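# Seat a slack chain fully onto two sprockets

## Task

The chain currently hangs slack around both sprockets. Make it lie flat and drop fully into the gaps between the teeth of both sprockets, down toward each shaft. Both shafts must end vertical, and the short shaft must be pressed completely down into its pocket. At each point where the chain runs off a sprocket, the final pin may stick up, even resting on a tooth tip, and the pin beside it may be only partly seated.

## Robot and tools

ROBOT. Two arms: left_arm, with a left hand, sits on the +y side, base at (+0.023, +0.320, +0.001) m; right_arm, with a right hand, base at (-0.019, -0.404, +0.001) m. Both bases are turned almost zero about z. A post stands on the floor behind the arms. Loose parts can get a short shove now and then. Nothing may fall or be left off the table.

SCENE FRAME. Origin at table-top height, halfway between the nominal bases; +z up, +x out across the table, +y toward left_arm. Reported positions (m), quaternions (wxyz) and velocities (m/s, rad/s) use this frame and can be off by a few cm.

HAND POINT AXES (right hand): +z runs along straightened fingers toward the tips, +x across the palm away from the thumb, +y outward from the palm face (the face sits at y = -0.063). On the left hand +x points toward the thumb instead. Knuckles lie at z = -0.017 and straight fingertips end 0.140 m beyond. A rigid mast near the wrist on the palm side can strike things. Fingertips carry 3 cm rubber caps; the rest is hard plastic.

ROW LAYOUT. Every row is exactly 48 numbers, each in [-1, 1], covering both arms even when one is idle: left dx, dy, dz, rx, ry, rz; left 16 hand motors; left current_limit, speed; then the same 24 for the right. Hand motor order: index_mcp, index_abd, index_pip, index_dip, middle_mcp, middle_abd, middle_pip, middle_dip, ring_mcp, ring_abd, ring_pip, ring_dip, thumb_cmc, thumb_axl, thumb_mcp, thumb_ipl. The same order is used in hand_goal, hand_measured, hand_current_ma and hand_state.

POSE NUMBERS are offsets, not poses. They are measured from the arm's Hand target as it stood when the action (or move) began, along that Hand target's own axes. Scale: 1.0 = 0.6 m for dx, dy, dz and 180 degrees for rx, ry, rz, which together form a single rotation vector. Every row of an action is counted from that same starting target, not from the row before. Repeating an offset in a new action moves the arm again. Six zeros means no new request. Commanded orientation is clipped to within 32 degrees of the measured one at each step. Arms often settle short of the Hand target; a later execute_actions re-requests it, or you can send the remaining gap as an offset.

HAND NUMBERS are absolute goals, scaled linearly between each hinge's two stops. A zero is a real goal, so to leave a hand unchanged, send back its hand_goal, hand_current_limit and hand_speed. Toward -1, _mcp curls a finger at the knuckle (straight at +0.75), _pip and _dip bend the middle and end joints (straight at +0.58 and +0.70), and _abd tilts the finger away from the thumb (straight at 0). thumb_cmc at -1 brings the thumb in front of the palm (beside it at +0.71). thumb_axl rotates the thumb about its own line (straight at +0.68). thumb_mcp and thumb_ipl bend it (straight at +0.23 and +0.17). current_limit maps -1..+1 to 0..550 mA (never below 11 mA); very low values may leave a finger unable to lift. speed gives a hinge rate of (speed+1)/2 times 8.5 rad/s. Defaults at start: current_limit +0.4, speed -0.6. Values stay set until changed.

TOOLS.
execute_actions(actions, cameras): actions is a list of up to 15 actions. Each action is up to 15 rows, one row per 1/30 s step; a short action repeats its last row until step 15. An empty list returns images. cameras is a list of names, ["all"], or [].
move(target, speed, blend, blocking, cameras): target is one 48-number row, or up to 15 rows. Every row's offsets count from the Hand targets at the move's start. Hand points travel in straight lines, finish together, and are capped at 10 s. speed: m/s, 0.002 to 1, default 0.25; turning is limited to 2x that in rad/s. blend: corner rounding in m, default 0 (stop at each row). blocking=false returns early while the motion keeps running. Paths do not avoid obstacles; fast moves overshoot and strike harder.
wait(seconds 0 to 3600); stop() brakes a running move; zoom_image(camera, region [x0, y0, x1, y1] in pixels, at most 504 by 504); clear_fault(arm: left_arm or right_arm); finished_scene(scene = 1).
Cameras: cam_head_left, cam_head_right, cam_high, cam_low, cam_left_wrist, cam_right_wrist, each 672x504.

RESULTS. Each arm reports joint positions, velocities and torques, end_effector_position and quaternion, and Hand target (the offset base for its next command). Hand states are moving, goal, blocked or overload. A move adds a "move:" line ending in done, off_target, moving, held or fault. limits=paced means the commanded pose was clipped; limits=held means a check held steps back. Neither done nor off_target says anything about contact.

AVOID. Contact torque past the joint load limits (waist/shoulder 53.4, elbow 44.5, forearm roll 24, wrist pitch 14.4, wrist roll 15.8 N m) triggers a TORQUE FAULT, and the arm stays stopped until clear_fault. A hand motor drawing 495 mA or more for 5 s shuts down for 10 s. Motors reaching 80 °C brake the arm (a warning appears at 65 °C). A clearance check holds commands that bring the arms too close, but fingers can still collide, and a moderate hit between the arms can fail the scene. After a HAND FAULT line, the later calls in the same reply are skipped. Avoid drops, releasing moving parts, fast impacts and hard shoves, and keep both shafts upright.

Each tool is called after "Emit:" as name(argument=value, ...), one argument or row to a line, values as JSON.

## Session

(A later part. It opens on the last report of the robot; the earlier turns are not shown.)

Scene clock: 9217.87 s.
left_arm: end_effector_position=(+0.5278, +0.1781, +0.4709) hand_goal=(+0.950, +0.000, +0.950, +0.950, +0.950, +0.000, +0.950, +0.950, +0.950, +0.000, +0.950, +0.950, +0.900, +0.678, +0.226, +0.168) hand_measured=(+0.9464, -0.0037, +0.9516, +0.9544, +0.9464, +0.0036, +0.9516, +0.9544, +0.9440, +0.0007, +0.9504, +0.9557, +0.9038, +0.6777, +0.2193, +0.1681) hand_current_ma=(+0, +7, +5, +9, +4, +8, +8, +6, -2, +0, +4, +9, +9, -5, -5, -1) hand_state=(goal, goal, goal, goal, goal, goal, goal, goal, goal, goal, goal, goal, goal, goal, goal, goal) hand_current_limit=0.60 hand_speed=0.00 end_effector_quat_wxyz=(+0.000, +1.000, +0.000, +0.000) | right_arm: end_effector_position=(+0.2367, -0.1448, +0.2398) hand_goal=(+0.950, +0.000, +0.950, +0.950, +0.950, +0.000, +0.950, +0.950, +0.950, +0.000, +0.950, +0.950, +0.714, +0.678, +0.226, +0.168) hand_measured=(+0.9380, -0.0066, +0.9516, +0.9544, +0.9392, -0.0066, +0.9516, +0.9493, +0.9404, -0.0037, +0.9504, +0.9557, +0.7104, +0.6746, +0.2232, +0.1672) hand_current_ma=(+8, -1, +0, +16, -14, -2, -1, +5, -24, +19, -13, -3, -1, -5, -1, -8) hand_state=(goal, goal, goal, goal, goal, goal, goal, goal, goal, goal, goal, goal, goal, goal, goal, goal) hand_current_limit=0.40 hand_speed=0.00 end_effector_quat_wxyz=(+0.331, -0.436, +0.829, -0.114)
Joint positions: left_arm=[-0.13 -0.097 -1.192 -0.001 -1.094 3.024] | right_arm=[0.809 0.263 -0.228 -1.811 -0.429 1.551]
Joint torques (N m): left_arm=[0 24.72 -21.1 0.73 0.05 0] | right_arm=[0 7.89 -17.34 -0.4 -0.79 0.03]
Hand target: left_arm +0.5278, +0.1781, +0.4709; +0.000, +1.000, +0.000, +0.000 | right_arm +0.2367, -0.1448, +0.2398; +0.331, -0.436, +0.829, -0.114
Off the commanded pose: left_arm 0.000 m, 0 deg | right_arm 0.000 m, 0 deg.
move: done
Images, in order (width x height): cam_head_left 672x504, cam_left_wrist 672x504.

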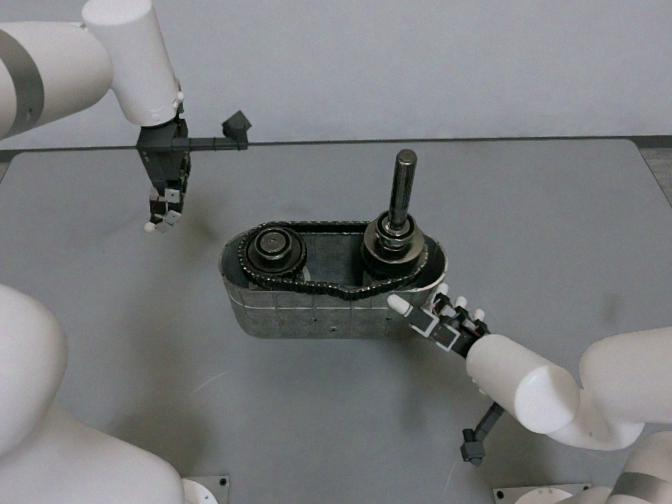

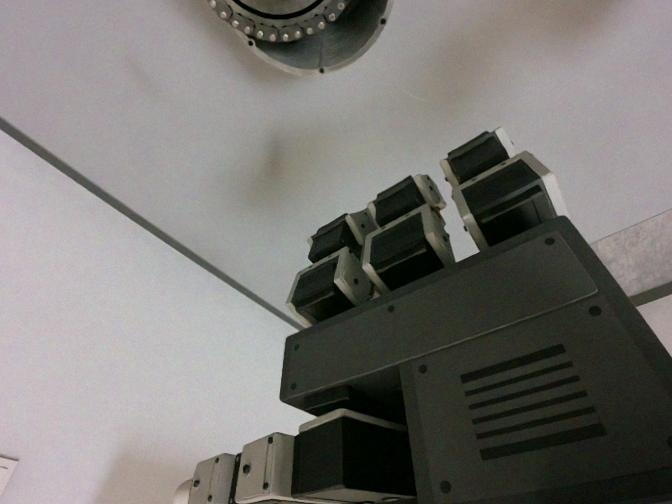

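Emit:
move(
  target=[-0.038,0.1218,0.0515,0,0,0,0.75,0,0.58,0.7,0.75,0,0.58,0.7,-0.38,0,-0.7,-0.17,0.9,0.678,0.226,0.168,0.6,0,0,0,0,0,0,0,0.95,0,0.95,0.95,0.95,0,0.95,0.95,0.95,0,0.95,0.95,0.714,0.678,0.226,0.168,0.4,0],
  speed=0.12,
  cameras=["cam_left_wrist","cam_right_wrist"],
)

Scene clock: 9245.43 s.
left_arm: end_effector_position=(+0.5051, +0.1050, +0.4400) hand_goal=(+0.750, +0.000, +0.580, +0.700, +0.750, +0.000, +0.580, +0.700, -0.380, +0.000, -0.700, -0.170, +0.900, +0.678, +0.226, +0.168) hand_measured=(+0.7402, -0.0037, +0.5718, +0.6932, +0.7390, +0.0036, +0.5731, +0.6945, -0.3705, +0.0007, -0.7023, -0.1770, +0.8975, +0.6777, +0.2183, +0.1672) hand_current_ma=(-5, +7, +2, +2, -3, +13, -4, +0, +9, +0, -1, -1, +4, -4, -6, +2) hand_state=(goal, goal, goal, goal, goal, goal, goal, goal, goal, goal, goal, goal, goal, goal, goal, goal) hand_current_limit=0.60 hand_speed=0.00 end_effector_quat_wxyz=(+0.000, +1.000, +0.000, +0.000) | right_arm: end_effector_position=(+0.2367, -0.1448, +0.2398) hand_goal=(+0.950, +0.000, +0.950, +0.950, +0.950, +0.000, +0.950, +0.950, +0.950, +0.000, +0.950, +0.950, +0.714, +0.678, +0.226, +0.168) hand_measured=(+0.9392, -0.0081, +0.9504, +0.9544, +0.9404, -0.0081, +0.9504, +0.9493, +0.9404, -0.0052, +0.9516, +0.9544, +0.7104, +0.6746, +0.2232, +0.1672) hand_current_ma=(+10, +2, +1, +14, +0, -10, +23, -4, -15, +6, -2, -9, -8, +10, -5, -14) hand_state=(goal, goal, goal, goal, goal, goal, goal, goal, goal, goal, goal, goal, goal, goal, goal, goal) hand_current_limit=0.40 hand_speed=0.00 end_effector_quat_wxyz=(+0.331, -0.436, +0.829, -0.114)
Joint positions: left_arm=[-0.288 -0.091 -1.115 -0.001 -1.024 2.866] | right_arm=[0.809 0.263 -0.228 -1.811 -0.429 1.551]
Joint torques (N m): left_arm=[0 24.43 -21.04 0.6 0.08 0] | right_arm=[0 7.89 -17.34 -0.4 -0.79 0.03]
Hand target: left_arm +0.5051, +0.1050, +0.4400; +0.000, +1.000, +0.000, +0.000 | right_arm +0.2367, -0.1448, +0.2398; +0.331, -0.436, +0.829, -0.114
Off the commanded pose: left_arm 0.000 m, 0 deg | right_arm 0.000 m, 0 deg.
move: done

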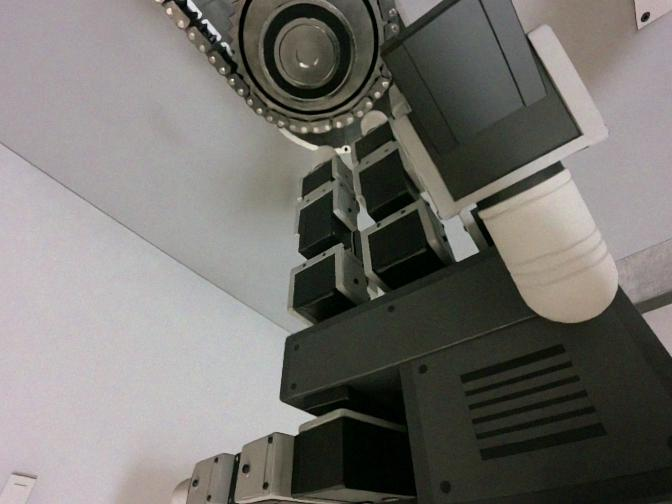

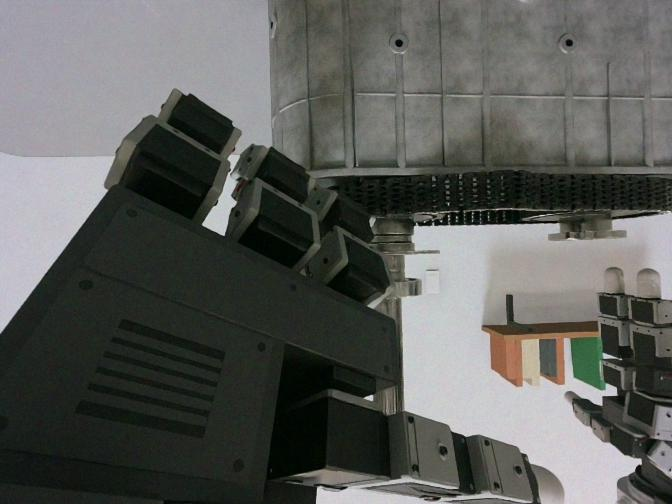

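Emit:
move(
  target=[0,0,0.0808,0,0,0,0.75,0,0.58,0.7,0.75,0,0.58,0.7,-0.38,0,-0.7,-0.17,0.9,0.678,0.226,0.168,0.6,0,0,0,0,0,0,0,0.95,0,0.95,0.95,0.95,0,0.95,0.95,0.95,0,0.95,0.95,0.714,0.678,0.226,0.168,0.4,0],
  speed=0.06,
  cameras=["cam_left_wrist","cam_right_wrist"],
)

Emit:
zoom_image(
  camera="cam_right_wrist",
  region=[520, 150, 672, 300],
)

Scene clock: 9253.87 s.
left_arm: end_effector_position=(+0.5051, +0.1050, +0.3916) hand_goal=(+0.750, +0.000, +0.580, +0.700, +0.750, +0.000, +0.580, +0.700, -0.380, +0.000, -0.700, -0.170, +0.900, +0.678, +0.226, +0.168) hand_measured=(+0.7390, -0.0037, +0.5718, +0.6932, +0.7390, +0.0036, +0.5731, +0.6932, -0.3693, +0.0007, -0.7023, -0.1782, +0.8975, +0.6767, +0.2183, +0.1672) hand_current_ma=(-10, +10, +1, +1, +0, +7, -3, +0, +15, -1, -6, +0, +1, -4, -2, +1) hand_state=(goal, goal, goal, goal, goal, goal, goal, goal, goal, goal, goal, goal, goal, goal, goal, goal) hand_current_limit=0.60 hand_speed=0.00 end_effector_quat_wxyz=(+0.000, +1.000, +0.000, +0.000) | right_arm: end_effector_position=(+0.2367, -0.1448, +0.2398) hand_goal=(+0.950, +0.000, +0.950, +0.950, +0.950, +0.000, +0.950, +0.950, +0.950, +0.000, +0.950, +0.950, +0.714, +0.678, +0.226, +0.168) hand_measured=(+0.9380, -0.0081, +0.9529, +0.9531, +0.9392, -0.0081, +0.9504, +0.9493, +0.9392, -0.0052, +0.9516, +0.9544, +0.7104, +0.6756, +0.2232, +0.1672) hand_current_ma=(+8, +5, -2, +7, -5, -5, +1, +12, -6, +4, +6, -11, +0, +0, -4, +9) hand_state=(goal, goal, goal, goal, goal, goal, goal, goal, goal, goal, goal, goal, goal, goal, goal, goal) hand_current_limit=0.40 hand_speed=0.00 end_effector_quat_wxyz=(+0.331, -0.436, +0.829, -0.114) end_effector_velocity=(+0.000, -0.001, -0.001) end_effector_angular_velocity=(-0.004, +0.000, +0.003)
Joint positions: left_arm=[-0.289 -0.123 -1.04 -0.001 -0.916 2.866] | right_arm=[0.809 0.263 -0.228 -1.811 -0.429 1.551]
Joint velocities: left_arm=[within noise] | right_arm=[-0.001 -0.001 0.001 0 0 -0.005]
Joint torques (N m): left_arm=[0 25.27 -20.71 0.56 0.08 0] | right_arm=[0 7.89 -17.34 -0.4 -0.79 0.03]
Hand target: left_arm +0.5051, +0.1050, +0.3915; +0.000, +1.000, +0.000, +0.000 | right_arm +0.2367, -0.1448, +0.2398; +0.331, -0.436, +0.829, -0.114
Off the commanded pose: left_arm 0.000 m, 0 deg | right_arm 0.000 m, 0 deg.
move: done

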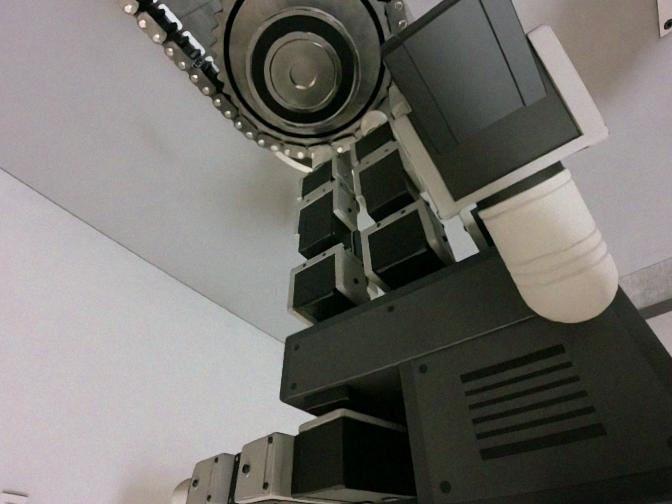

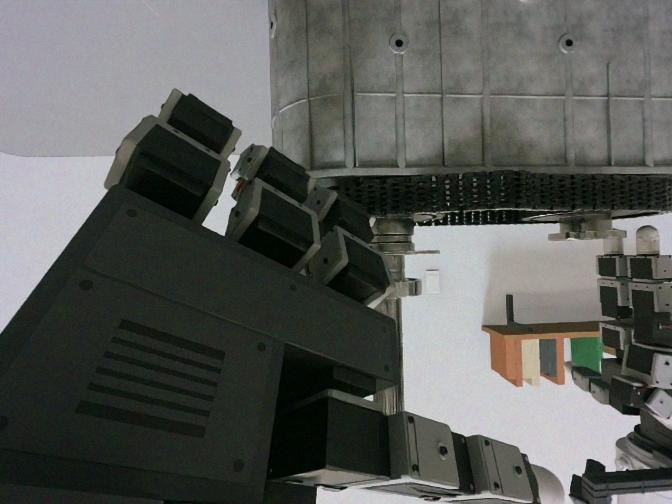

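Scaled by 3.316.

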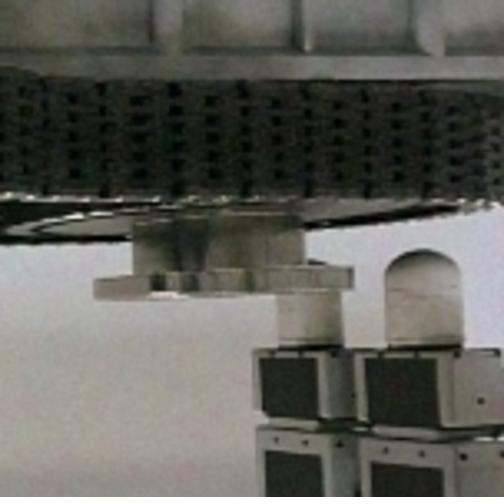

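Emit:
move(
  target=[0,0.025,0,0,0,0,0.75,0,0.58,0.7,0.75,0,0.58,0.7,-0.38,0,-0.7,-0.17,0.9,0.678,0.226,0.168,0.6,0,0,0,0,0,0,0,0.95,0,0.95,0.95,0.95,0,0.95,0.95,0.95,0,0.95,0.95,0.714,0.678,0.226,0.168,0.4,0],
  speed=0.03,
  cameras=["cam_left_wrist","cam_right_wrist"],
)

Emit:
zoom_image(
  camera="cam_right_wrist",
  region=[520, 150, 672, 300],
)

Scene clock: 9263.40 s.
left_arm: end_effector_position=(+0.5051, +0.0900, +0.3915) hand_goal=(+0.750, +0.000, +0.580, +0.700, +0.750, +0.000, +0.580, +0.700, -0.380, +0.000, -0.700, -0.170, +0.900, +0.678, +0.226, +0.168) hand_measured=(+0.7402, -0.0037, +0.5718, +0.6920, +0.7414, +0.0036, +0.5757, +0.6945, -0.3693, +0.0007, -0.7023, -0.1770, +0.8975, +0.6767, +0.2183, +0.1672) hand_current_ma=(-7, +11, +2, -1, +2, +8, -3, +2, +9, +3, +3, -3, +3, -5, -6, +1) hand_state=(goal, goal, goal, goal, goal, goal, goal, goal, goal, goal, goal, goal, goal, goal, goal, goal) hand_current_limit=0.60 hand_speed=0.00 end_effector_quat_wxyz=(+0.000, +1.000, +0.000, +0.000) | right_arm: end_effector_position=(+0.2367, -0.1448, +0.2398) hand_goal=(+0.950, +0.000, +0.950, +0.950, +0.950, +0.000, +0.950, +0.950, +0.950, +0.000, +0.950, +0.950, +0.714, +0.678, +0.226, +0.168) hand_measured=(+0.9380, -0.0066, +0.9504, +0.9544, +0.9392, -0.0066, +0.9516, +0.9493, +0.9404, -0.0052, +0.9516, +0.9544, +0.7092, +0.6746, +0.2222, +0.1672) hand_current_ma=(-2, -9, -6, -4, -9, -1, +9, -7, -12, +14, +4, -17, -9, -2, +5, -11) hand_state=(goal, goal, goal, goal, goal, goal, goal, goal, goal, goal, goal, goal, goal, goal, goal, goal) hand_current_limit=0.40 hand_speed=0.00 end_effector_quat_wxyz=(+0.331, -0.436, +0.829, -0.114)
Joint positions: left_arm=[-0.318 -0.134 -1.052 -0.001 -0.917 2.836] | right_arm=[0.809 0.263 -0.228 -1.811 -0.429 1.551]
Joint torques (N m): left_arm=[0 25.66 -20.72 0.56 0.08 0] | right_arm=[0 7.89 -17.34 -0.4 -0.79 0.03]
Hand target: left_arm +0.5051, +0.0900, +0.3915; +0.000, +1.000, +0.000, +0.000 | right_arm +0.2367, -0.1448, +0.2398; +0.331, -0.436, +0.829, -0.114
Off the commanded pose: left_arm 0.000 m, 0 deg | right_arm 0.000 m, 0 deg.
move: done

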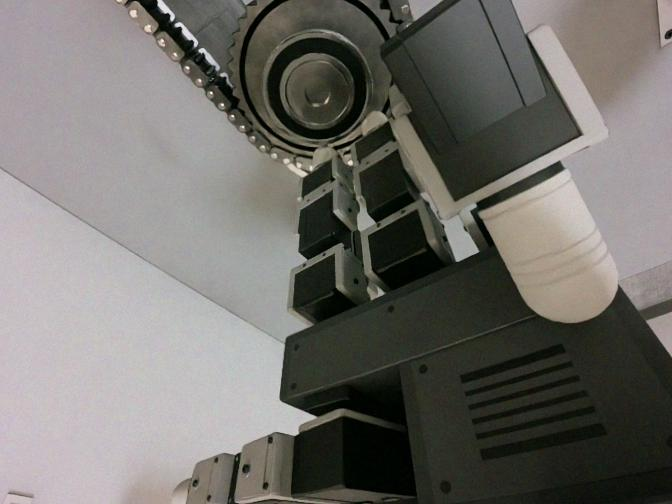

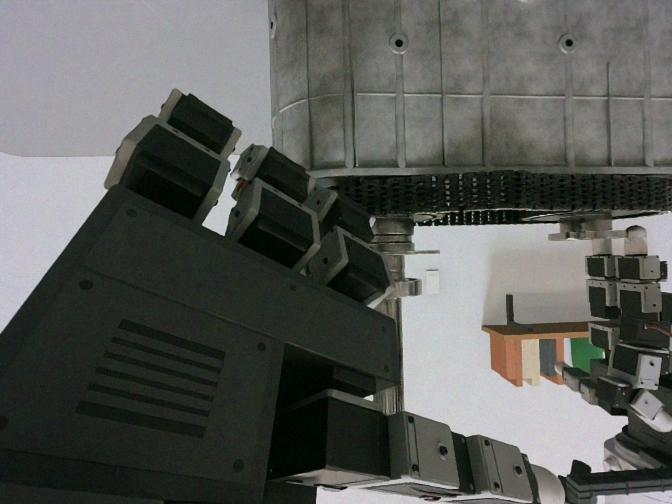

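Scaled by 3.316.

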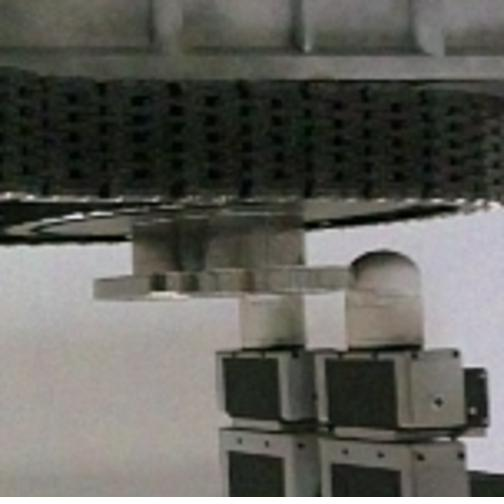

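Emit:
move(
  target=[0,0.00667,0,0,0,0,0.75,0,0.58,0.7,0.75,0,0.58,0.7,-0.38,0,-0.7,-0.17,0.9,0.678,0.226,0.168,0.6,0,0,0,0,0,0,0,0.95,0,0.95,0.95,0.95,0,0.95,0.95,0.95,0,0.95,0.95,0.714,0.678,0.226,0.168,0.4,0],
  speed=0.02,
  cameras=["cam_right_wrist"],
)

Emit:
zoom_image(
  camera="cam_right_wrist",
  region=[520, 150, 672, 300],
)

Scene clock: 9284.87 s.
left_arm: end_effector_position=(+0.5051, +0.0860, +0.3915) hand_goal=(+0.750, +0.000, +0.580, +0.700, +0.750, +0.000, +0.580, +0.700, -0.380, +0.000, -0.700, -0.170, +0.900, +0.678, +0.226, +0.168) hand_measured=(+0.7402, -0.0023, +0.5731, +0.6932, +0.7583, +0.0036, +0.5834, +0.6996, -0.3681, +0.0007, -0.7010, -0.1782, +0.8963, +0.6777, +0.2193, +0.1681) hand_current_ma=(-9, +8, +1, +2, +17, +11, +2, +0, +8, -3, -4, +1, +4, -6, -6, -1) hand_state=(goal, goal, goal, goal, goal, goal, goal, goal, goal, goal, goal, goal, goal, goal, goal, goal) hand_current_limit=0.60 hand_speed=0.00 end_effector_quat_wxyz=(+0.000, +1.000, +0.000, +0.000) | right_arm: end_effector_position=(+0.2367, -0.1448, +0.2398) hand_goal=(+0.950, +0.000, +0.950, +0.950, +0.950, +0.000, +0.950, +0.950, +0.950, +0.000, +0.950, +0.950, +0.714, +0.678, +0.226, +0.168) hand_measured=(+0.9380, -0.0066, +0.9516, +0.9531, +0.9404, -0.0066, +0.9516, +0.9506, +0.9416, -0.0037, +0.9504, +0.9544, +0.7117, +0.6756, +0.2222, +0.1672) hand_current_ma=(+1, -7, +12, +8, -7, -13, +11, +7, -4, -3, -6, -10, +0, +8, +11, +18) hand_state=(goal, goal, goal, goal, goal, goal, goal, goal, goal, goal, goal, goal, goal, goal, goal, goal) hand_current_limit=0.40 hand_speed=0.00 end_effector_quat_wxyz=(+0.331, -0.436, +0.829, -0.114)
Joint positions: left_arm=[-0.326 -0.137 -1.055 -0.001 -0.918 2.828] | right_arm=[0.809 0.263 -0.228 -1.811 -0.429 1.551]
Joint torques (N m): left_arm=[0 25.77 -20.72 0.57 0.09 0] | right_arm=[0 7.89 -17.34 -0.4 -0.79 0.03]
Hand target: left_arm +0.5051, +0.0860, +0.3915; +0.000, +1.000, +0.000, +0.000 | right_arm +0.2367, -0.1448, +0.2398; +0.331, -0.436, +0.829, -0.114
Off the commanded pose: left_arm 0.000 m, 0 deg | right_arm 0.000 m, 0 deg.
move: done

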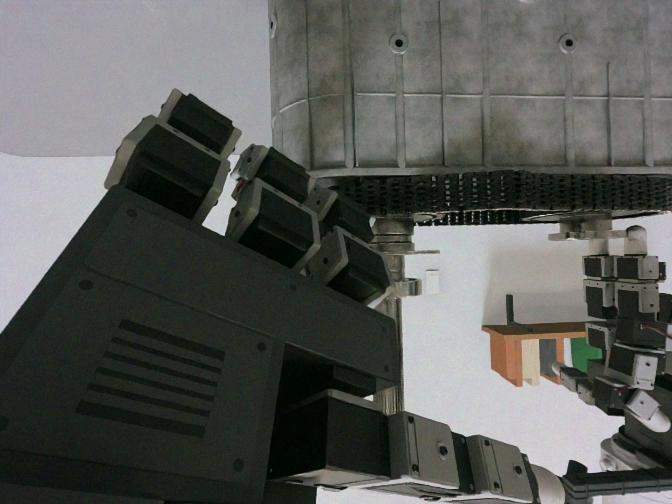

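Scaled by 3.316.

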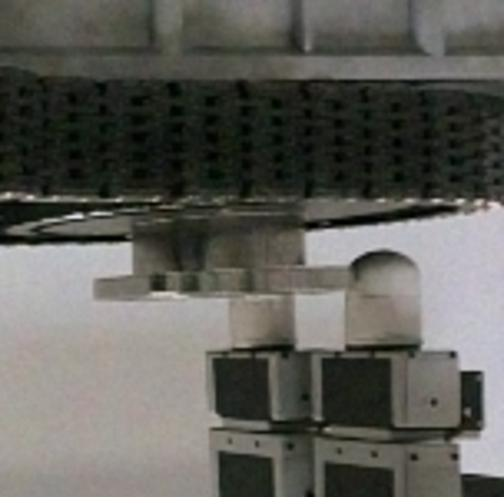

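Emit:
move(
  target=[
    [0,-0.005,0,0,0,0,0.75,0,0.58,0.7,0.75,0,0.58,0.7,-0.38,0,-0.7,-0.17,0.9,0.678,0.226,0.168,0.6,0,0,0,0,0,0,0,0.95,0,0.95,0.95,0.95,0,0.95,0.95,0.95,0,0.95,0.95,0.714,0.678,0.226,0.168,0.4,0],
    [-0.015,-0.005,0,0,0,0,0.75,0,0.58,0.7,0.75,0,0.58,0.7,-0.38,0,-0.7,-0.17,0.9,0.678,0.226,0.168,0.6,0,0,0,0,0,0,0,0.95,0,0.95,0.95,0.95,0,0.95,0.95,0.95,0,0.95,0.95,0.714,0.678,0.226,0.168,0.4,0],
    [-0.015,0.0033,0,0,0,0,0.75,0,0.58,0.7,0.75,0,0.58,0.7,-0.38,0,-0.7,-0.17,0.9,0.678,0.226,0.168,0.6,0,0,0,0,0,0,0,0.95,0,0.95,0.95,0.95,0,0.95,0.95,0.95,0,0.95,0.95,0.714,0.678,0.226,0.168,0.4,0],
  ],
  speed=0.02,
  cameras=["cam_right_wrist","cam_left_wrist"],
)

Emit:
zoom_image(
  camera="cam_right_wrist",
  region=[520, 150, 672, 300],
)

Scene clock: 9298.63 s.
left_arm: end_effector_position=(+0.4961, +0.0840, +0.3916) hand_goal=(+0.750, +0.000, +0.580, +0.700, +0.750, +0.000, +0.580, +0.700, -0.380, +0.000, -0.700, -0.170, +0.900, +0.678, +0.226, +0.168) hand_measured=(+0.7691, -0.0037, +0.5911, +0.7022, +0.7498, +0.0021, +0.5808, +0.7009, -0.3693, +0.0021, -0.7023, -0.1770, +0.8975, +0.6777, +0.2183, +0.1672) hand_current_ma=(+23, +10, +22, +6, +6, +8, +3, +3, +10, +1, -1, -3, +4, -2, -2, +3) hand_state=(goal, goal, goal, goal, goal, goal, goal, goal, goal, goal, goal, goal, goal, goal, goal, goal) hand_current_limit=0.60 hand_speed=0.00 end_effector_quat_wxyz=(+0.000, +1.000, +0.000, +0.000) | right_arm: end_effector_position=(+0.2367, -0.1448, +0.2398) hand_goal=(+0.950, +0.000, +0.950, +0.950, +0.950, +0.000, +0.950, +0.950, +0.950, +0.000, +0.950, +0.950, +0.714, +0.678, +0.226, +0.168) hand_measured=(+0.9380, -0.0066, +0.9504, +0.9531, +0.9392, -0.0066, +0.9516, +0.9493, +0.9404, -0.0037, +0.9504, +0.9557, +0.7104, +0.6746, +0.2232, +0.1672) hand_current_ma=(-2, -15, -7, -6, -4, +6, +13, +6, -20, +5, +0, -1, -2, -12, +14, +3) hand_state=(goal, goal, goal, goal, goal, goal, goal, goal, goal, goal, goal, goal, goal, goal, goal, goal) hand_current_limit=0.40 hand_speed=0.00 end_effector_quat_wxyz=(+0.331, -0.436, +0.829, -0.114)
Joint positions: left_arm=[-0.336 -0.117 -1.033 -0.001 -0.916 2.818] | right_arm=[0.809 0.263 -0.228 -1.811 -0.429 1.551]
Joint torques (N m): left_arm=[0 25.05 -20.71 0.57 0.09 0] | right_arm=[0 7.89 -17.34 -0.4 -0.79 0.03]
Hand target: left_arm +0.4961, +0.0840, +0.3915; +0.000, +1.000, +0.000, +0.000 | right_arm +0.2367, -0.1448, +0.2398; +0.331, -0.436, +0.829, -0.114
Off the commanded pose: left_arm 0.000 m, 0 deg | right_arm 0.000 m, 0 deg.
move: done
Images, in order (width x height): cam_left_wrist 672x504, cam_right_wrist 672x504.

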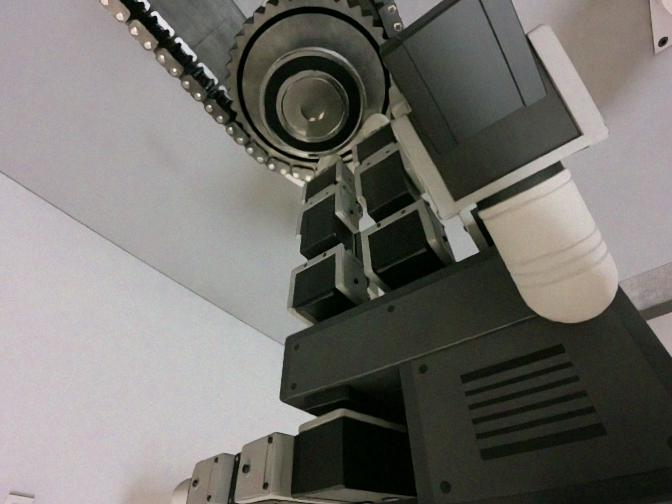

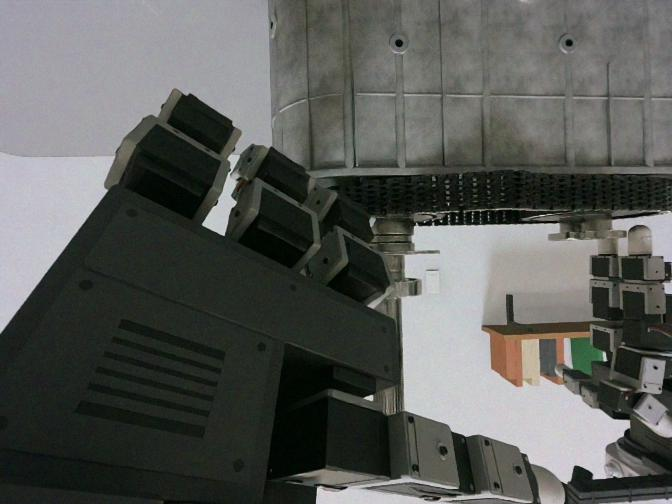

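Scaled by 3.316.

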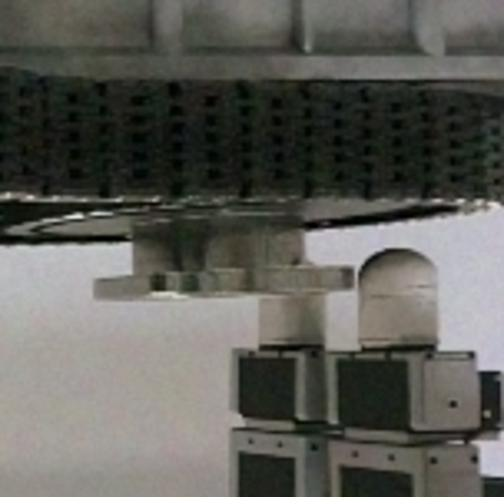

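Emit:
move(
  target=[0,0.01,0,0,0,0,0.75,0,0.58,0.7,0.75,0,0.58,0.7,-0.38,0,-0.7,-0.17,0.9,0.678,0.226,0.168,0.6,0,0,0,0,0,0,0,0.95,0,0.95,0.95,0.95,0,0.95,0.95,0.95,0,0.95,0.95,0.714,0.678,0.226,0.168,0.4,0],
  speed=0.02,
  cameras=["cam_right_wrist","cam_left_wrist"],
)

Emit:
zoom_image(
  camera="cam_right_wrist",
  region=[520, 150, 672, 300],
)

Scene clock: 9307.13 s.
left_arm: end_effector_position=(+0.4961, +0.0780, +0.3916) hand_goal=(+0.750, +0.000, +0.580, +0.700, +0.750, +0.000, +0.580, +0.700, -0.380, +0.000, -0.700, -0.170, +0.900, +0.678, +0.226, +0.168) hand_measured=(+0.7933, -0.0037, +0.6078, +0.7111, +0.7703, +0.0021, +0.5911, +0.7022, -0.3693, +0.0007, -0.7023, -0.1782, +0.8975, +0.6767, +0.2193, +0.1681) hand_current_ma=(+63, +9, +33, +19, +29, +11, +11, +4, +9, +4, +0, +0, +10, -2, -8, +2) hand_state=(blocked, goal, blocked, goal, blocked, goal, goal, goal, goal, goal, goal, goal, goal, goal, goal, goal) hand_current_limit=0.60 hand_speed=0.00 end_effector_quat_wxyz=(+0.000, +1.000, +0.000, +0.000) | right_arm: end_effector_position=(+0.2367, -0.1448, +0.2398) hand_goal=(+0.950, +0.000, +0.950, +0.950, +0.950, +0.000, +0.950, +0.950, +0.950, +0.000, +0.950, +0.950, +0.714, +0.678, +0.226, +0.168) hand_measured=(+0.9380, -0.0066, +0.9516, +0.9544, +0.9392, -0.0066, +0.9504, +0.9493, +0.9404, -0.0052, +0.9516, +0.9557, +0.7104, +0.6746, +0.2232, +0.1672) hand_current_ma=(+18, +5, +4, -7, -9, -8, +5, +14, -14, +9, +19, -4, +0, -5, +5, +10) hand_state=(goal, goal, goal, goal, goal, goal, goal, goal, goal, goal, goal, goal, goal, goal, goal, goal) hand_current_limit=0.40 hand_speed=0.00 end_effector_quat_wxyz=(+0.331, -0.436, +0.829, -0.114)
Joint positions: left_arm=[-0.348 -0.122 -1.038 -0.001 -0.916 2.806] | right_arm=[0.809 0.263 -0.228 -1.811 -0.429 1.551]
Joint torques (N m): left_arm=[0 25.23 -20.71 0.57 -4.9 0] | right_arm=[0 7.89 -17.34 -0.4 -0.79 0.03]
Hand target: left_arm +0.4961, +0.0780, +0.3916; +0.000, +1.000, +0.000, +0.000 | right_arm +0.2367, -0.1448, +0.2398; +0.331, -0.436, +0.829, -0.114
Off the commanded pose: left_arm 0.000 m, 0 deg | right_arm 0.000 m, 0 deg.
move: done
Images, in order (width x height): cam_left_wrist 672x504, cam_right_wrist 672x504.

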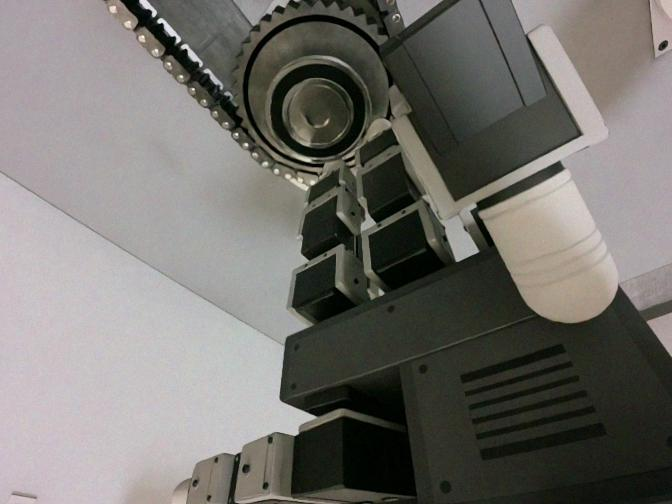

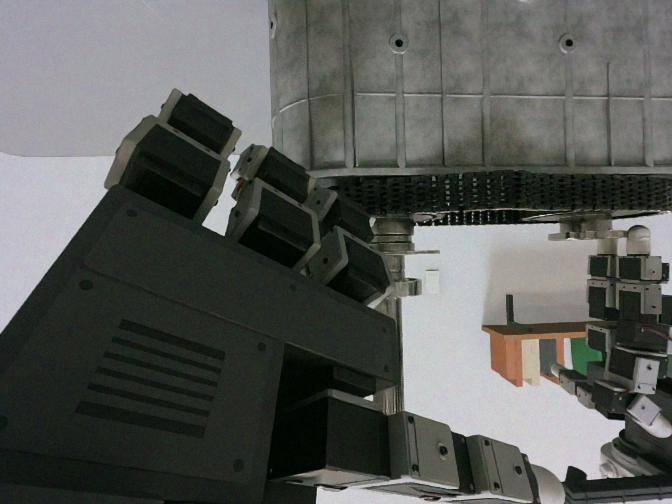

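Scaled by 3.316.

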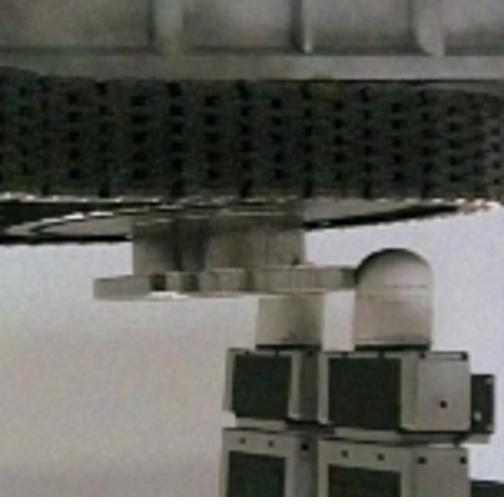

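Emit:
move(
  target=[0.005,0.0133,0,0,0,0,0.75,0,0.58,0.7,0.75,0,0.58,0.7,-0.38,0,-0.7,-0.17,0.9,0.678,0.226,0.168,0.6,0,0,0,0,0,0,0,0.95,0,0.95,0.95,0.95,0,0.95,0.95,0.95,0,0.95,0.95,0.714,0.678,0.226,0.168,0.4,0],
  speed=0.02,
  cameras=["cam_right_wrist","cam_left_wrist"],
)

Emit:
zoom_image(
  camera="cam_right_wrist",
  region=[520, 150, 672, 300],
)

Scene clock: 9313.47 s.
left_arm: end_effector_position=(+0.4991, +0.0701, +0.3916) hand_goal=(+0.750, +0.000, +0.580, +0.700, +0.750, +0.000, +0.580, +0.700, -0.380, +0.000, -0.700, -0.170, +0.900, +0.678, +0.226, +0.168) hand_measured=(+0.8210, -0.0066, +0.6270, +0.7225, +0.8065, -0.0301, +0.6103, +0.7098, -0.3693, +0.0007, -0.7023, -0.1770, +0.8963, +0.6767, +0.2193, +0.1681) hand_current_ma=(+113, +10, +68, +30, +90, -8, +36, +19, +11, +2, +3, +2, +3, -3, -6, -2) hand_state=(blocked, goal, blocked, blocked, blocked, blocked, blocked, goal, goal, goal, goal, goal, goal, goal, goal, goal) hand_current_limit=0.60 hand_speed=0.00 end_effector_quat_wxyz=(+0.000, +1.000, +0.000, +0.000) | right_arm: end_effector_position=(+0.2367, -0.1448, +0.2398) hand_goal=(+0.950, +0.000, +0.950, +0.950, +0.950, +0.000, +0.950, +0.950, +0.950, +0.000, +0.950, +0.950, +0.714, +0.678, +0.226, +0.168) hand_measured=(+0.9380, -0.0081, +0.9516, +0.9544, +0.9404, -0.0066, +0.9504, +0.9506, +0.9404, -0.0037, +0.9504, +0.9557, +0.7104, +0.6756, +0.2222, +0.1672) hand_current_ma=(+1, -9, +6, -5, -2, -5, +4, +0, -19, +8, -5, +8, +6, +5, +12, -6) hand_state=(goal, goal, goal, goal, goal, goal, goal, goal, goal, goal, goal, goal, goal, goal, goal, goal) hand_current_limit=0.40 hand_speed=0.00 end_effector_quat_wxyz=(+0.331, -0.436, +0.829, -0.114)
Joint positions: left_arm=[-0.362 -0.136 -1.054 -0.001 -0.918 2.793] | right_arm=[0.809 0.263 -0.228 -1.811 -0.429 1.551]
Joint torques (N m): left_arm=[0 25.72 -20.72 0.58 0.08 0] | right_arm=[0 7.89 -17.34 -0.4 -0.79 0.03]
Hand target: left_arm +0.4991, +0.0700, +0.3916; +0.000, +1.000, +0.000, +0.000 | right_arm +0.2367, -0.1448, +0.2398; +0.331, -0.436, +0.829, -0.114
Off the commanded pose: left_arm 0.000 m, 0 deg | right_arm 0.000 m, 0 deg.
move: done
Images, in order (width x height): cam_left_wrist 672x504, cam_right_wrist 672x504.

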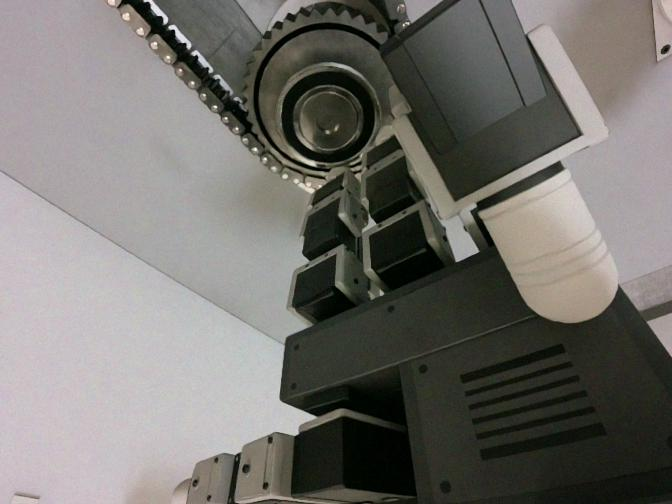

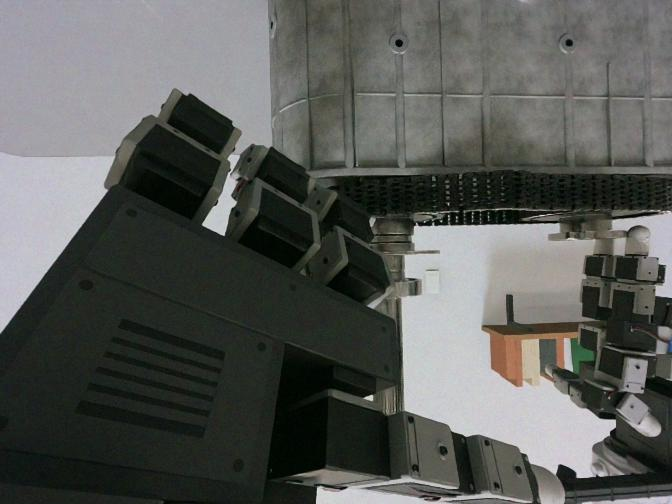

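Scaled by 3.316.

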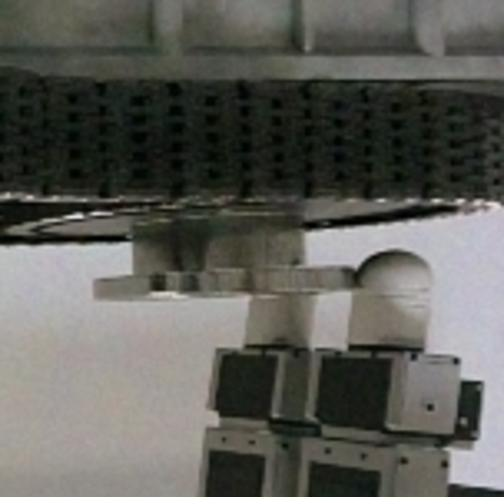

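Emit:
move(
  target=[0,0,0,0,0,0,0.65,0,0.5,0.65,0.65,0,0.5,0.65,-0.38,0,-0.7,-0.17,0.9,0.678,0.226,0.168,0.6,-0.7,0,0,0,0,0,0,0.95,0,0.95,0.95,0.95,0,0.95,0.95,0.95,0,0.95,0.95,0.714,0.678,0.226,0.168,0.4,0],
  speed=0.02,
  cameras=["cam_right_wrist"],
)

Emit:
zoom_image(
  camera="cam_right_wrist",
  region=[520, 150, 672, 300],
)

Scene clock: 9321.40 s.
left_arm: end_effector_position=(+0.4991, +0.0700, +0.3916) hand_goal=(+0.650, +0.000, +0.500, +0.650, +0.650, +0.000, +0.500, +0.650, -0.380, +0.000, -0.700, -0.170, +0.900, +0.678, +0.226, +0.168) hand_measured=(+0.8222, -0.0066, +0.6270, +0.7174, +0.8077, -0.0301, +0.6116, +0.6983, -0.3693, +0.0007, -0.7023, -0.1782, +0.8975, +0.6777, +0.2193, +0.1672) hand_current_ma=(+351, +3, +227, +102, +326, -10, +188, +65, +10, +2, +1, +2, +9, -2, -5, +4) hand_state=(blocked, goal, blocked, blocked, blocked, blocked, blocked, blocked, goal, goal, goal, goal, goal, goal, goal, goal) hand_current_limit=0.60 hand_speed=-0.70 end_effector_quat_wxyz=(+0.000, +1.000, +0.000, +0.000) | right_arm: end_effector_position=(+0.2367, -0.1448, +0.2398) hand_goal=(+0.950, +0.000, +0.950, +0.950, +0.950, +0.000, +0.950, +0.950, +0.950, +0.000, +0.950, +0.950, +0.714, +0.678, +0.226, +0.168) hand_measured=(+0.9380, -0.0081, +0.9516, +0.9544, +0.9392, -0.0081, +0.9516, +0.9493, +0.9404, -0.0052, +0.9504, +0.9557, +0.7104, +0.6746, +0.2222, +0.1672) hand_current_ma=(-10, -18, +8, +8, -9, +3, +1, +2, -10, +3, +3, -23, -13, +15, +5, +3) hand_state=(goal, goal, goal, goal, goal, goal, goal, goal, goal, goal, goal, goal, goal, goal, goal, goal) hand_current_limit=0.40 hand_speed=0.00 end_effector_quat_wxyz=(+0.331, -0.436, +0.829, -0.114)
Joint positions: left_arm=[-0.362 -0.136 -1.054 -0.001 -0.918 2.793] | right_arm=[0.809 0.263 -0.228 -1.811 -0.429 1.551]
Joint torques (N m): left_arm=[0 25.72 -20.72 0.58 0.08 0] | right_arm=[0 7.89 -17.34 -0.4 -0.79 0.03]
Hand target: left_arm +0.4991, +0.0700, +0.3916; +0.000, +1.000, +0.000, +0.000 | right_arm +0.2367, -0.1448, +0.2398; +0.331, -0.436, +0.829, -0.114
Off the commanded pose: left_arm 0.000 m, 0 deg | right_arm 0.000 m, 0 deg.
move: done

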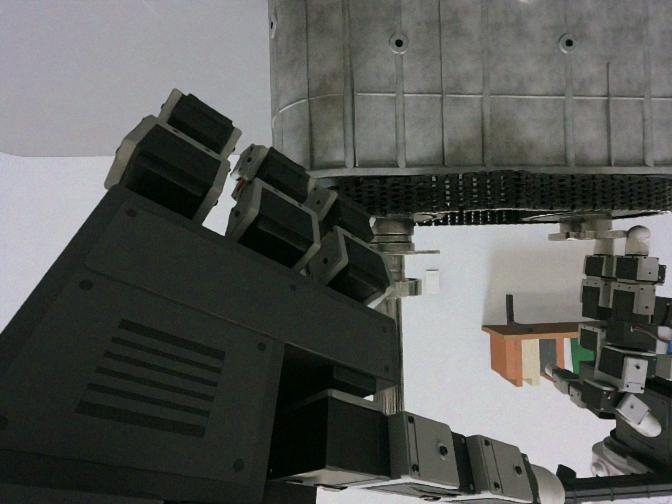

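Scaled by 3.316.

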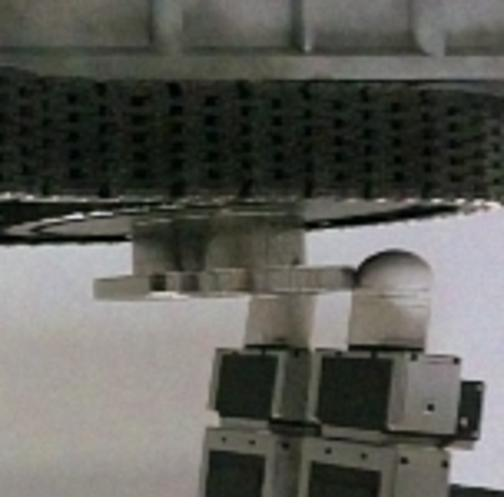

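Emit:
move(
  target=[
    [0,0,0,0,0,0,0.78,0,0.6,0.7,0.78,0,0.6,0.7,-0.38,0,-0.7,-0.17,0.9,0.678,0.226,0.168,0.6,-0.7,0,0,0,0,0,0,0.95,0,0.95,0.95,0.95,0,0.95,0.95,0.95,0,0.95,0.95,0.714,0.678,0.226,0.168,0.4,0],
    [0,-0.0333,0,0,0,0,0.75,0,0.58,0.7,0.75,0,0.58,0.7,-0.38,0,-0.7,-0.17,0.9,0.678,0.226,0.168,0.6,-0.7,0,0,0,0,0,0,0.95,0,0.95,0.95,0.95,0,0.95,0.95,0.95,0,0.95,0.95,0.714,0.678,0.226,0.168,0.4,0],
    [0,-0.0333,-0.0667,0,0,0,0.75,0,0.58,0.7,0.75,0,0.58,0.7,-0.38,0,-0.7,-0.17,0.9,0.678,0.226,0.168,0.6,-0.7,0,0,0,0,0,0,0.95,0,0.95,0.95,0.95,0,0.95,0.95,0.95,0,0.95,0.95,0.714,0.678,0.226,0.168,0.4,0],
  ],
  speed=[0.03,0.03,0.06],
  cameras=["cam_right_wrist","cam_left_wrist"],
)

Emit:
zoom_image(
  camera="cam_right_wrist",
  region=[520, 150, 672, 300],
)

Emit:
zoom_image(
  camera="cam_left_wrist",
  region=[100, 0, 420, 200],
)

Scene clock: 9351.03 s.
left_arm: end_effector_position=(+0.4991, +0.0900, +0.4315) hand_goal=(+0.750, +0.000, +0.580, +0.700, +0.750, +0.000, +0.580, +0.700, -0.380, +0.000, -0.700, -0.170, +0.900, +0.678, +0.226, +0.168) hand_measured=(+0.7474, -0.0037, +0.5795, +0.7009, +0.7486, -0.0081, +0.5821, +0.6996, -0.3693, +0.0007, -0.7023, -0.1782, +0.8975, +0.6777, +0.2183, +0.1672) hand_current_ma=(-1, +14, +7, +7, +8, +3, -5, +4, +6, -2, -1, -2, +8, +0, -7, +2) hand_state=(goal, goal, goal, goal, goal, goal, goal, goal, goal, goal, goal, goal, goal, goal, goal, goal) hand_current_limit=0.60 hand_speed=-0.70 end_effector_quat_wxyz=(+0.000, +1.000, +0.000, +0.000) | right_arm: end_effector_position=(+0.2367, -0.1448, +0.2398) hand_goal=(+0.950, +0.000, +0.950, +0.950, +0.950, +0.000, +0.950, +0.950, +0.950, +0.000, +0.950, +0.950, +0.714, +0.678, +0.226, +0.168) hand_measured=(+0.9380, -0.0066, +0.9504, +0.9544, +0.9404, -0.0066, +0.9504, +0.9493, +0.9404, -0.0037, +0.9516, +0.9544, +0.7104, +0.6756, +0.2222, +0.1681) hand_current_ma=(+4, +10, -1, +20, -1, -3, +2, -8, -9, -7, +13, -10, -4, -2, -1, +9) hand_state=(goal, goal, goal, goal, goal, goal, goal, goal, goal, goal, goal, goal, goal, goal, goal, goal) hand_current_limit=0.40 hand_speed=0.00 end_effector_quat_wxyz=(+0.331, -0.436, +0.829, -0.114)
Joint positions: left_arm=[-0.322 -0.092 -1.097 -0.001 -1.005 2.832] | right_arm=[0.809 0.263 -0.228 -1.811 -0.429 1.551]
Joint torques (N m): left_arm=[0 24.43 -21 0.6 0.08 0] | right_arm=[0 7.89 -17.34 -0.4 -0.79 0.03]
Hand target: left_arm +0.4991, +0.0900, +0.4316; +0.000, +1.000, +0.000, +0.000 | right_arm +0.2367, -0.1448, +0.2398; +0.331, -0.436, +0.829, -0.114
Off the commanded pose: left_arm 0.000 m, 0 deg | right_arm 0.000 m, 0 deg.
move: done
Images, in order (width x height): cam_left_wrist 672x504, cam_right_wrist 672x504.

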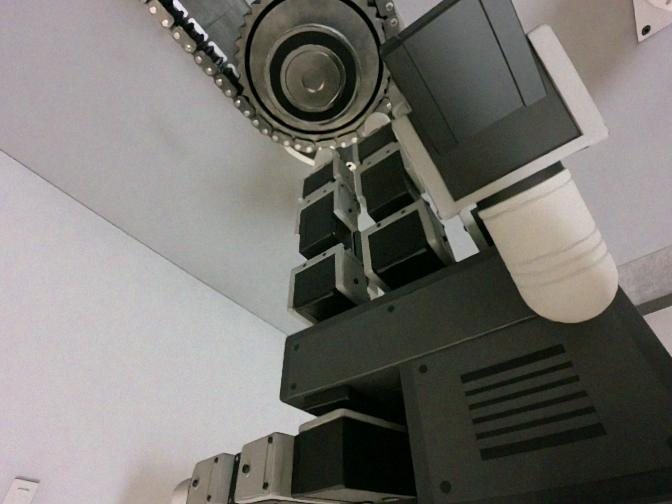

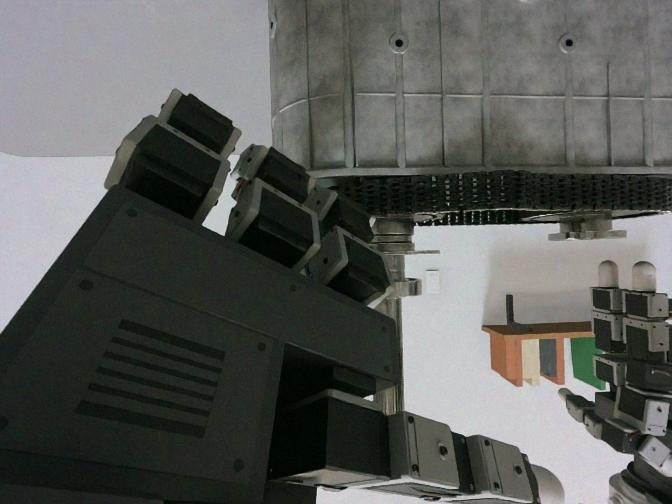

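Scaled by 3.316.

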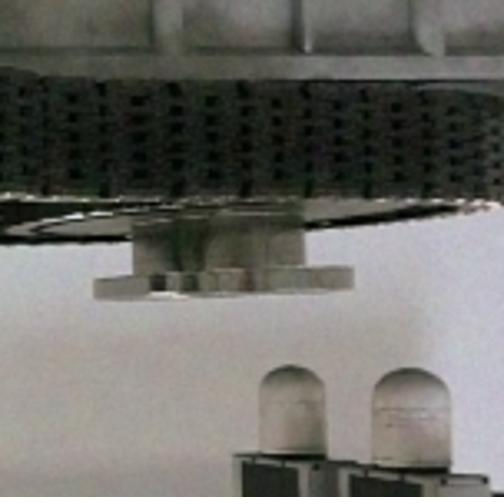

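Scaled by 1.575.

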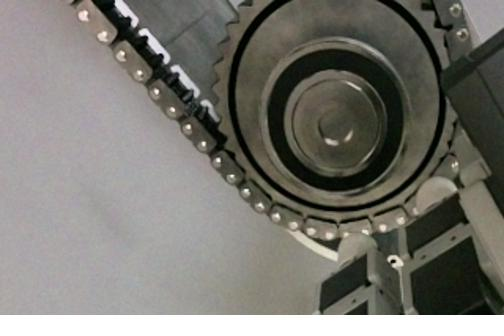

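Emit:
move(
  target=[-0.0015,0.1483,0,0,0,0,0.75,0,0.58,0.7,0.75,0,0.58,0.7,-0.38,0,-0.7,-0.17,0.9,0.678,0.226,0.168,0.6,-0.7,0,0,0,0,0,0,0.95,0,0.95,0.95,0.95,0,0.95,0.95,0.95,0,0.95,0.95,0.714,0.678,0.226,0.168,0.4,0],
  speed=0.08,
  cameras=["cam_right_wrist","cam_left_wrist","cam_head_left"],
)

Scene clock: 9361.47 s.
left_arm: end_effector_position=(+0.4982, +0.0011, +0.4316) hand_goal=(+0.750, +0.000, +0.580, +0.700, +0.750, +0.000, +0.580, +0.700, -0.380, +0.000, -0.700, -0.170, +0.900, +0.678, +0.226, +0.168) hand_measured=(+0.7474, -0.0037, +0.5795, +0.6996, +0.7486, -0.0081, +0.5821, +0.6996, -0.3693, +0.0007, -0.7023, -0.1782, +0.8963, +0.6767, +0.2183, +0.1681) hand_current_ma=(+3, +8, +6, +5, +6, +7, +4, +4, +12, +1, +3, -1, +6, -5, -8, -4) hand_state=(goal, goal, goal, goal, goal, goal, goal, goal, goal, goal, goal, goal, goal, goal, goal, goal) hand_current_limit=0.60 hand_speed=-0.70 end_effector_quat_wxyz=(+0.000, +1.000, +0.000, +0.000) | right_arm: end_effector_position=(+0.2367, -0.1448, +0.2398) hand_goal=(+0.950, +0.000, +0.950, +0.950, +0.950, +0.000, +0.950, +0.950, +0.950, +0.000, +0.950, +0.950, +0.714, +0.678, +0.226, +0.168) hand_measured=(+0.9380, -0.0081, +0.9516, +0.9544, +0.9404, -0.0081, +0.9516, +0.9493, +0.9392, -0.0037, +0.9504, +0.9544, +0.7092, +0.6746, +0.2232, +0.1662) hand_current_ma=(+6, -15, +1, +3, -25, -12, -5, +16, -12, -2, +4, +9, -7, +13, +4, -4) hand_state=(goal, goal, goal, goal, goal, goal, goal, goal, goal, goal, goal, goal, goal, goal, goal, goal) hand_current_limit=0.40 hand_speed=0.00 end_effector_quat_wxyz=(+0.331, -0.436, +0.829, -0.114)
Joint positions: left_arm=[-0.49 -0.176 -1.191 -0.001 -1.015 2.664] | right_arm=[0.809 0.263 -0.228 -1.811 -0.429 1.551]
Joint torques (N m): left_arm=[0 27.47 -21.04 0.62 0.1 0] | right_arm=[0 7.89 -17.34 -0.4 -0.79 0.03]
Hand target: left_arm +0.4982, +0.0010, +0.4316; +0.000, +1.000, +0.000, +0.000 | right_arm +0.2367, -0.1448, +0.2398; +0.331, -0.436, +0.829, -0.114
Off the commanded pose: left_arm 0.000 m, 0 deg | right_arm 0.000 m, 0 deg.
move: done
Images, in order (width x height): cam_head_left 672x504, cam_left_wrist 672x504, cam_right_wrist 672x504.

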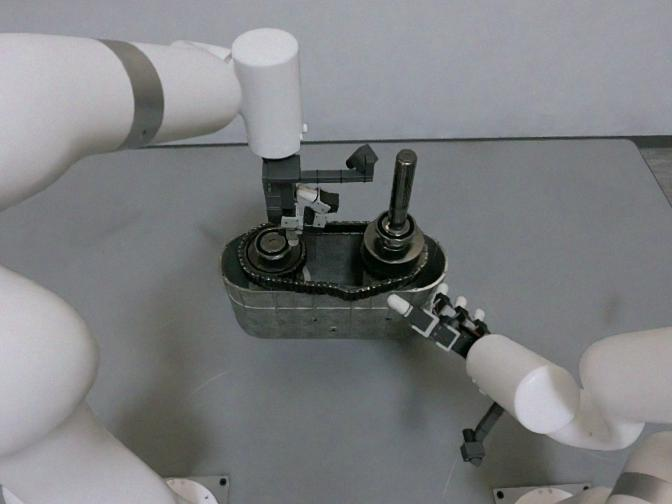

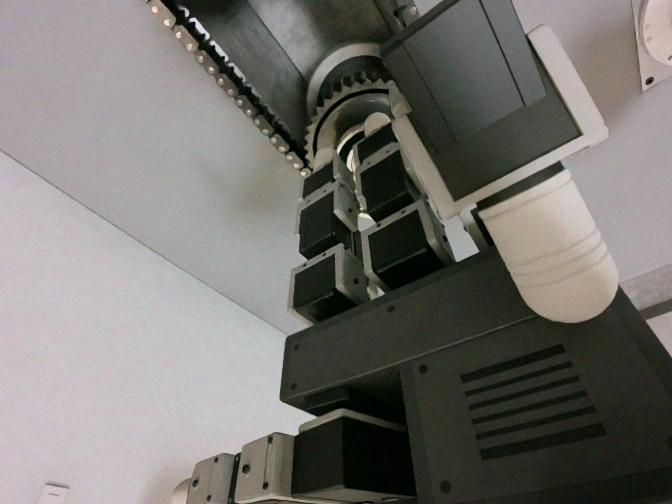

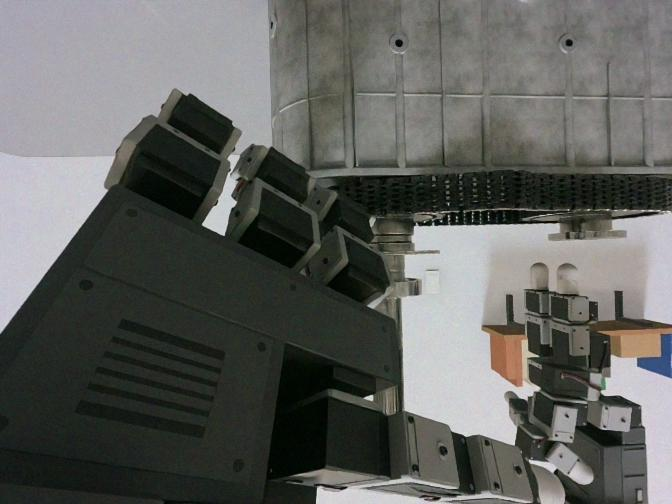

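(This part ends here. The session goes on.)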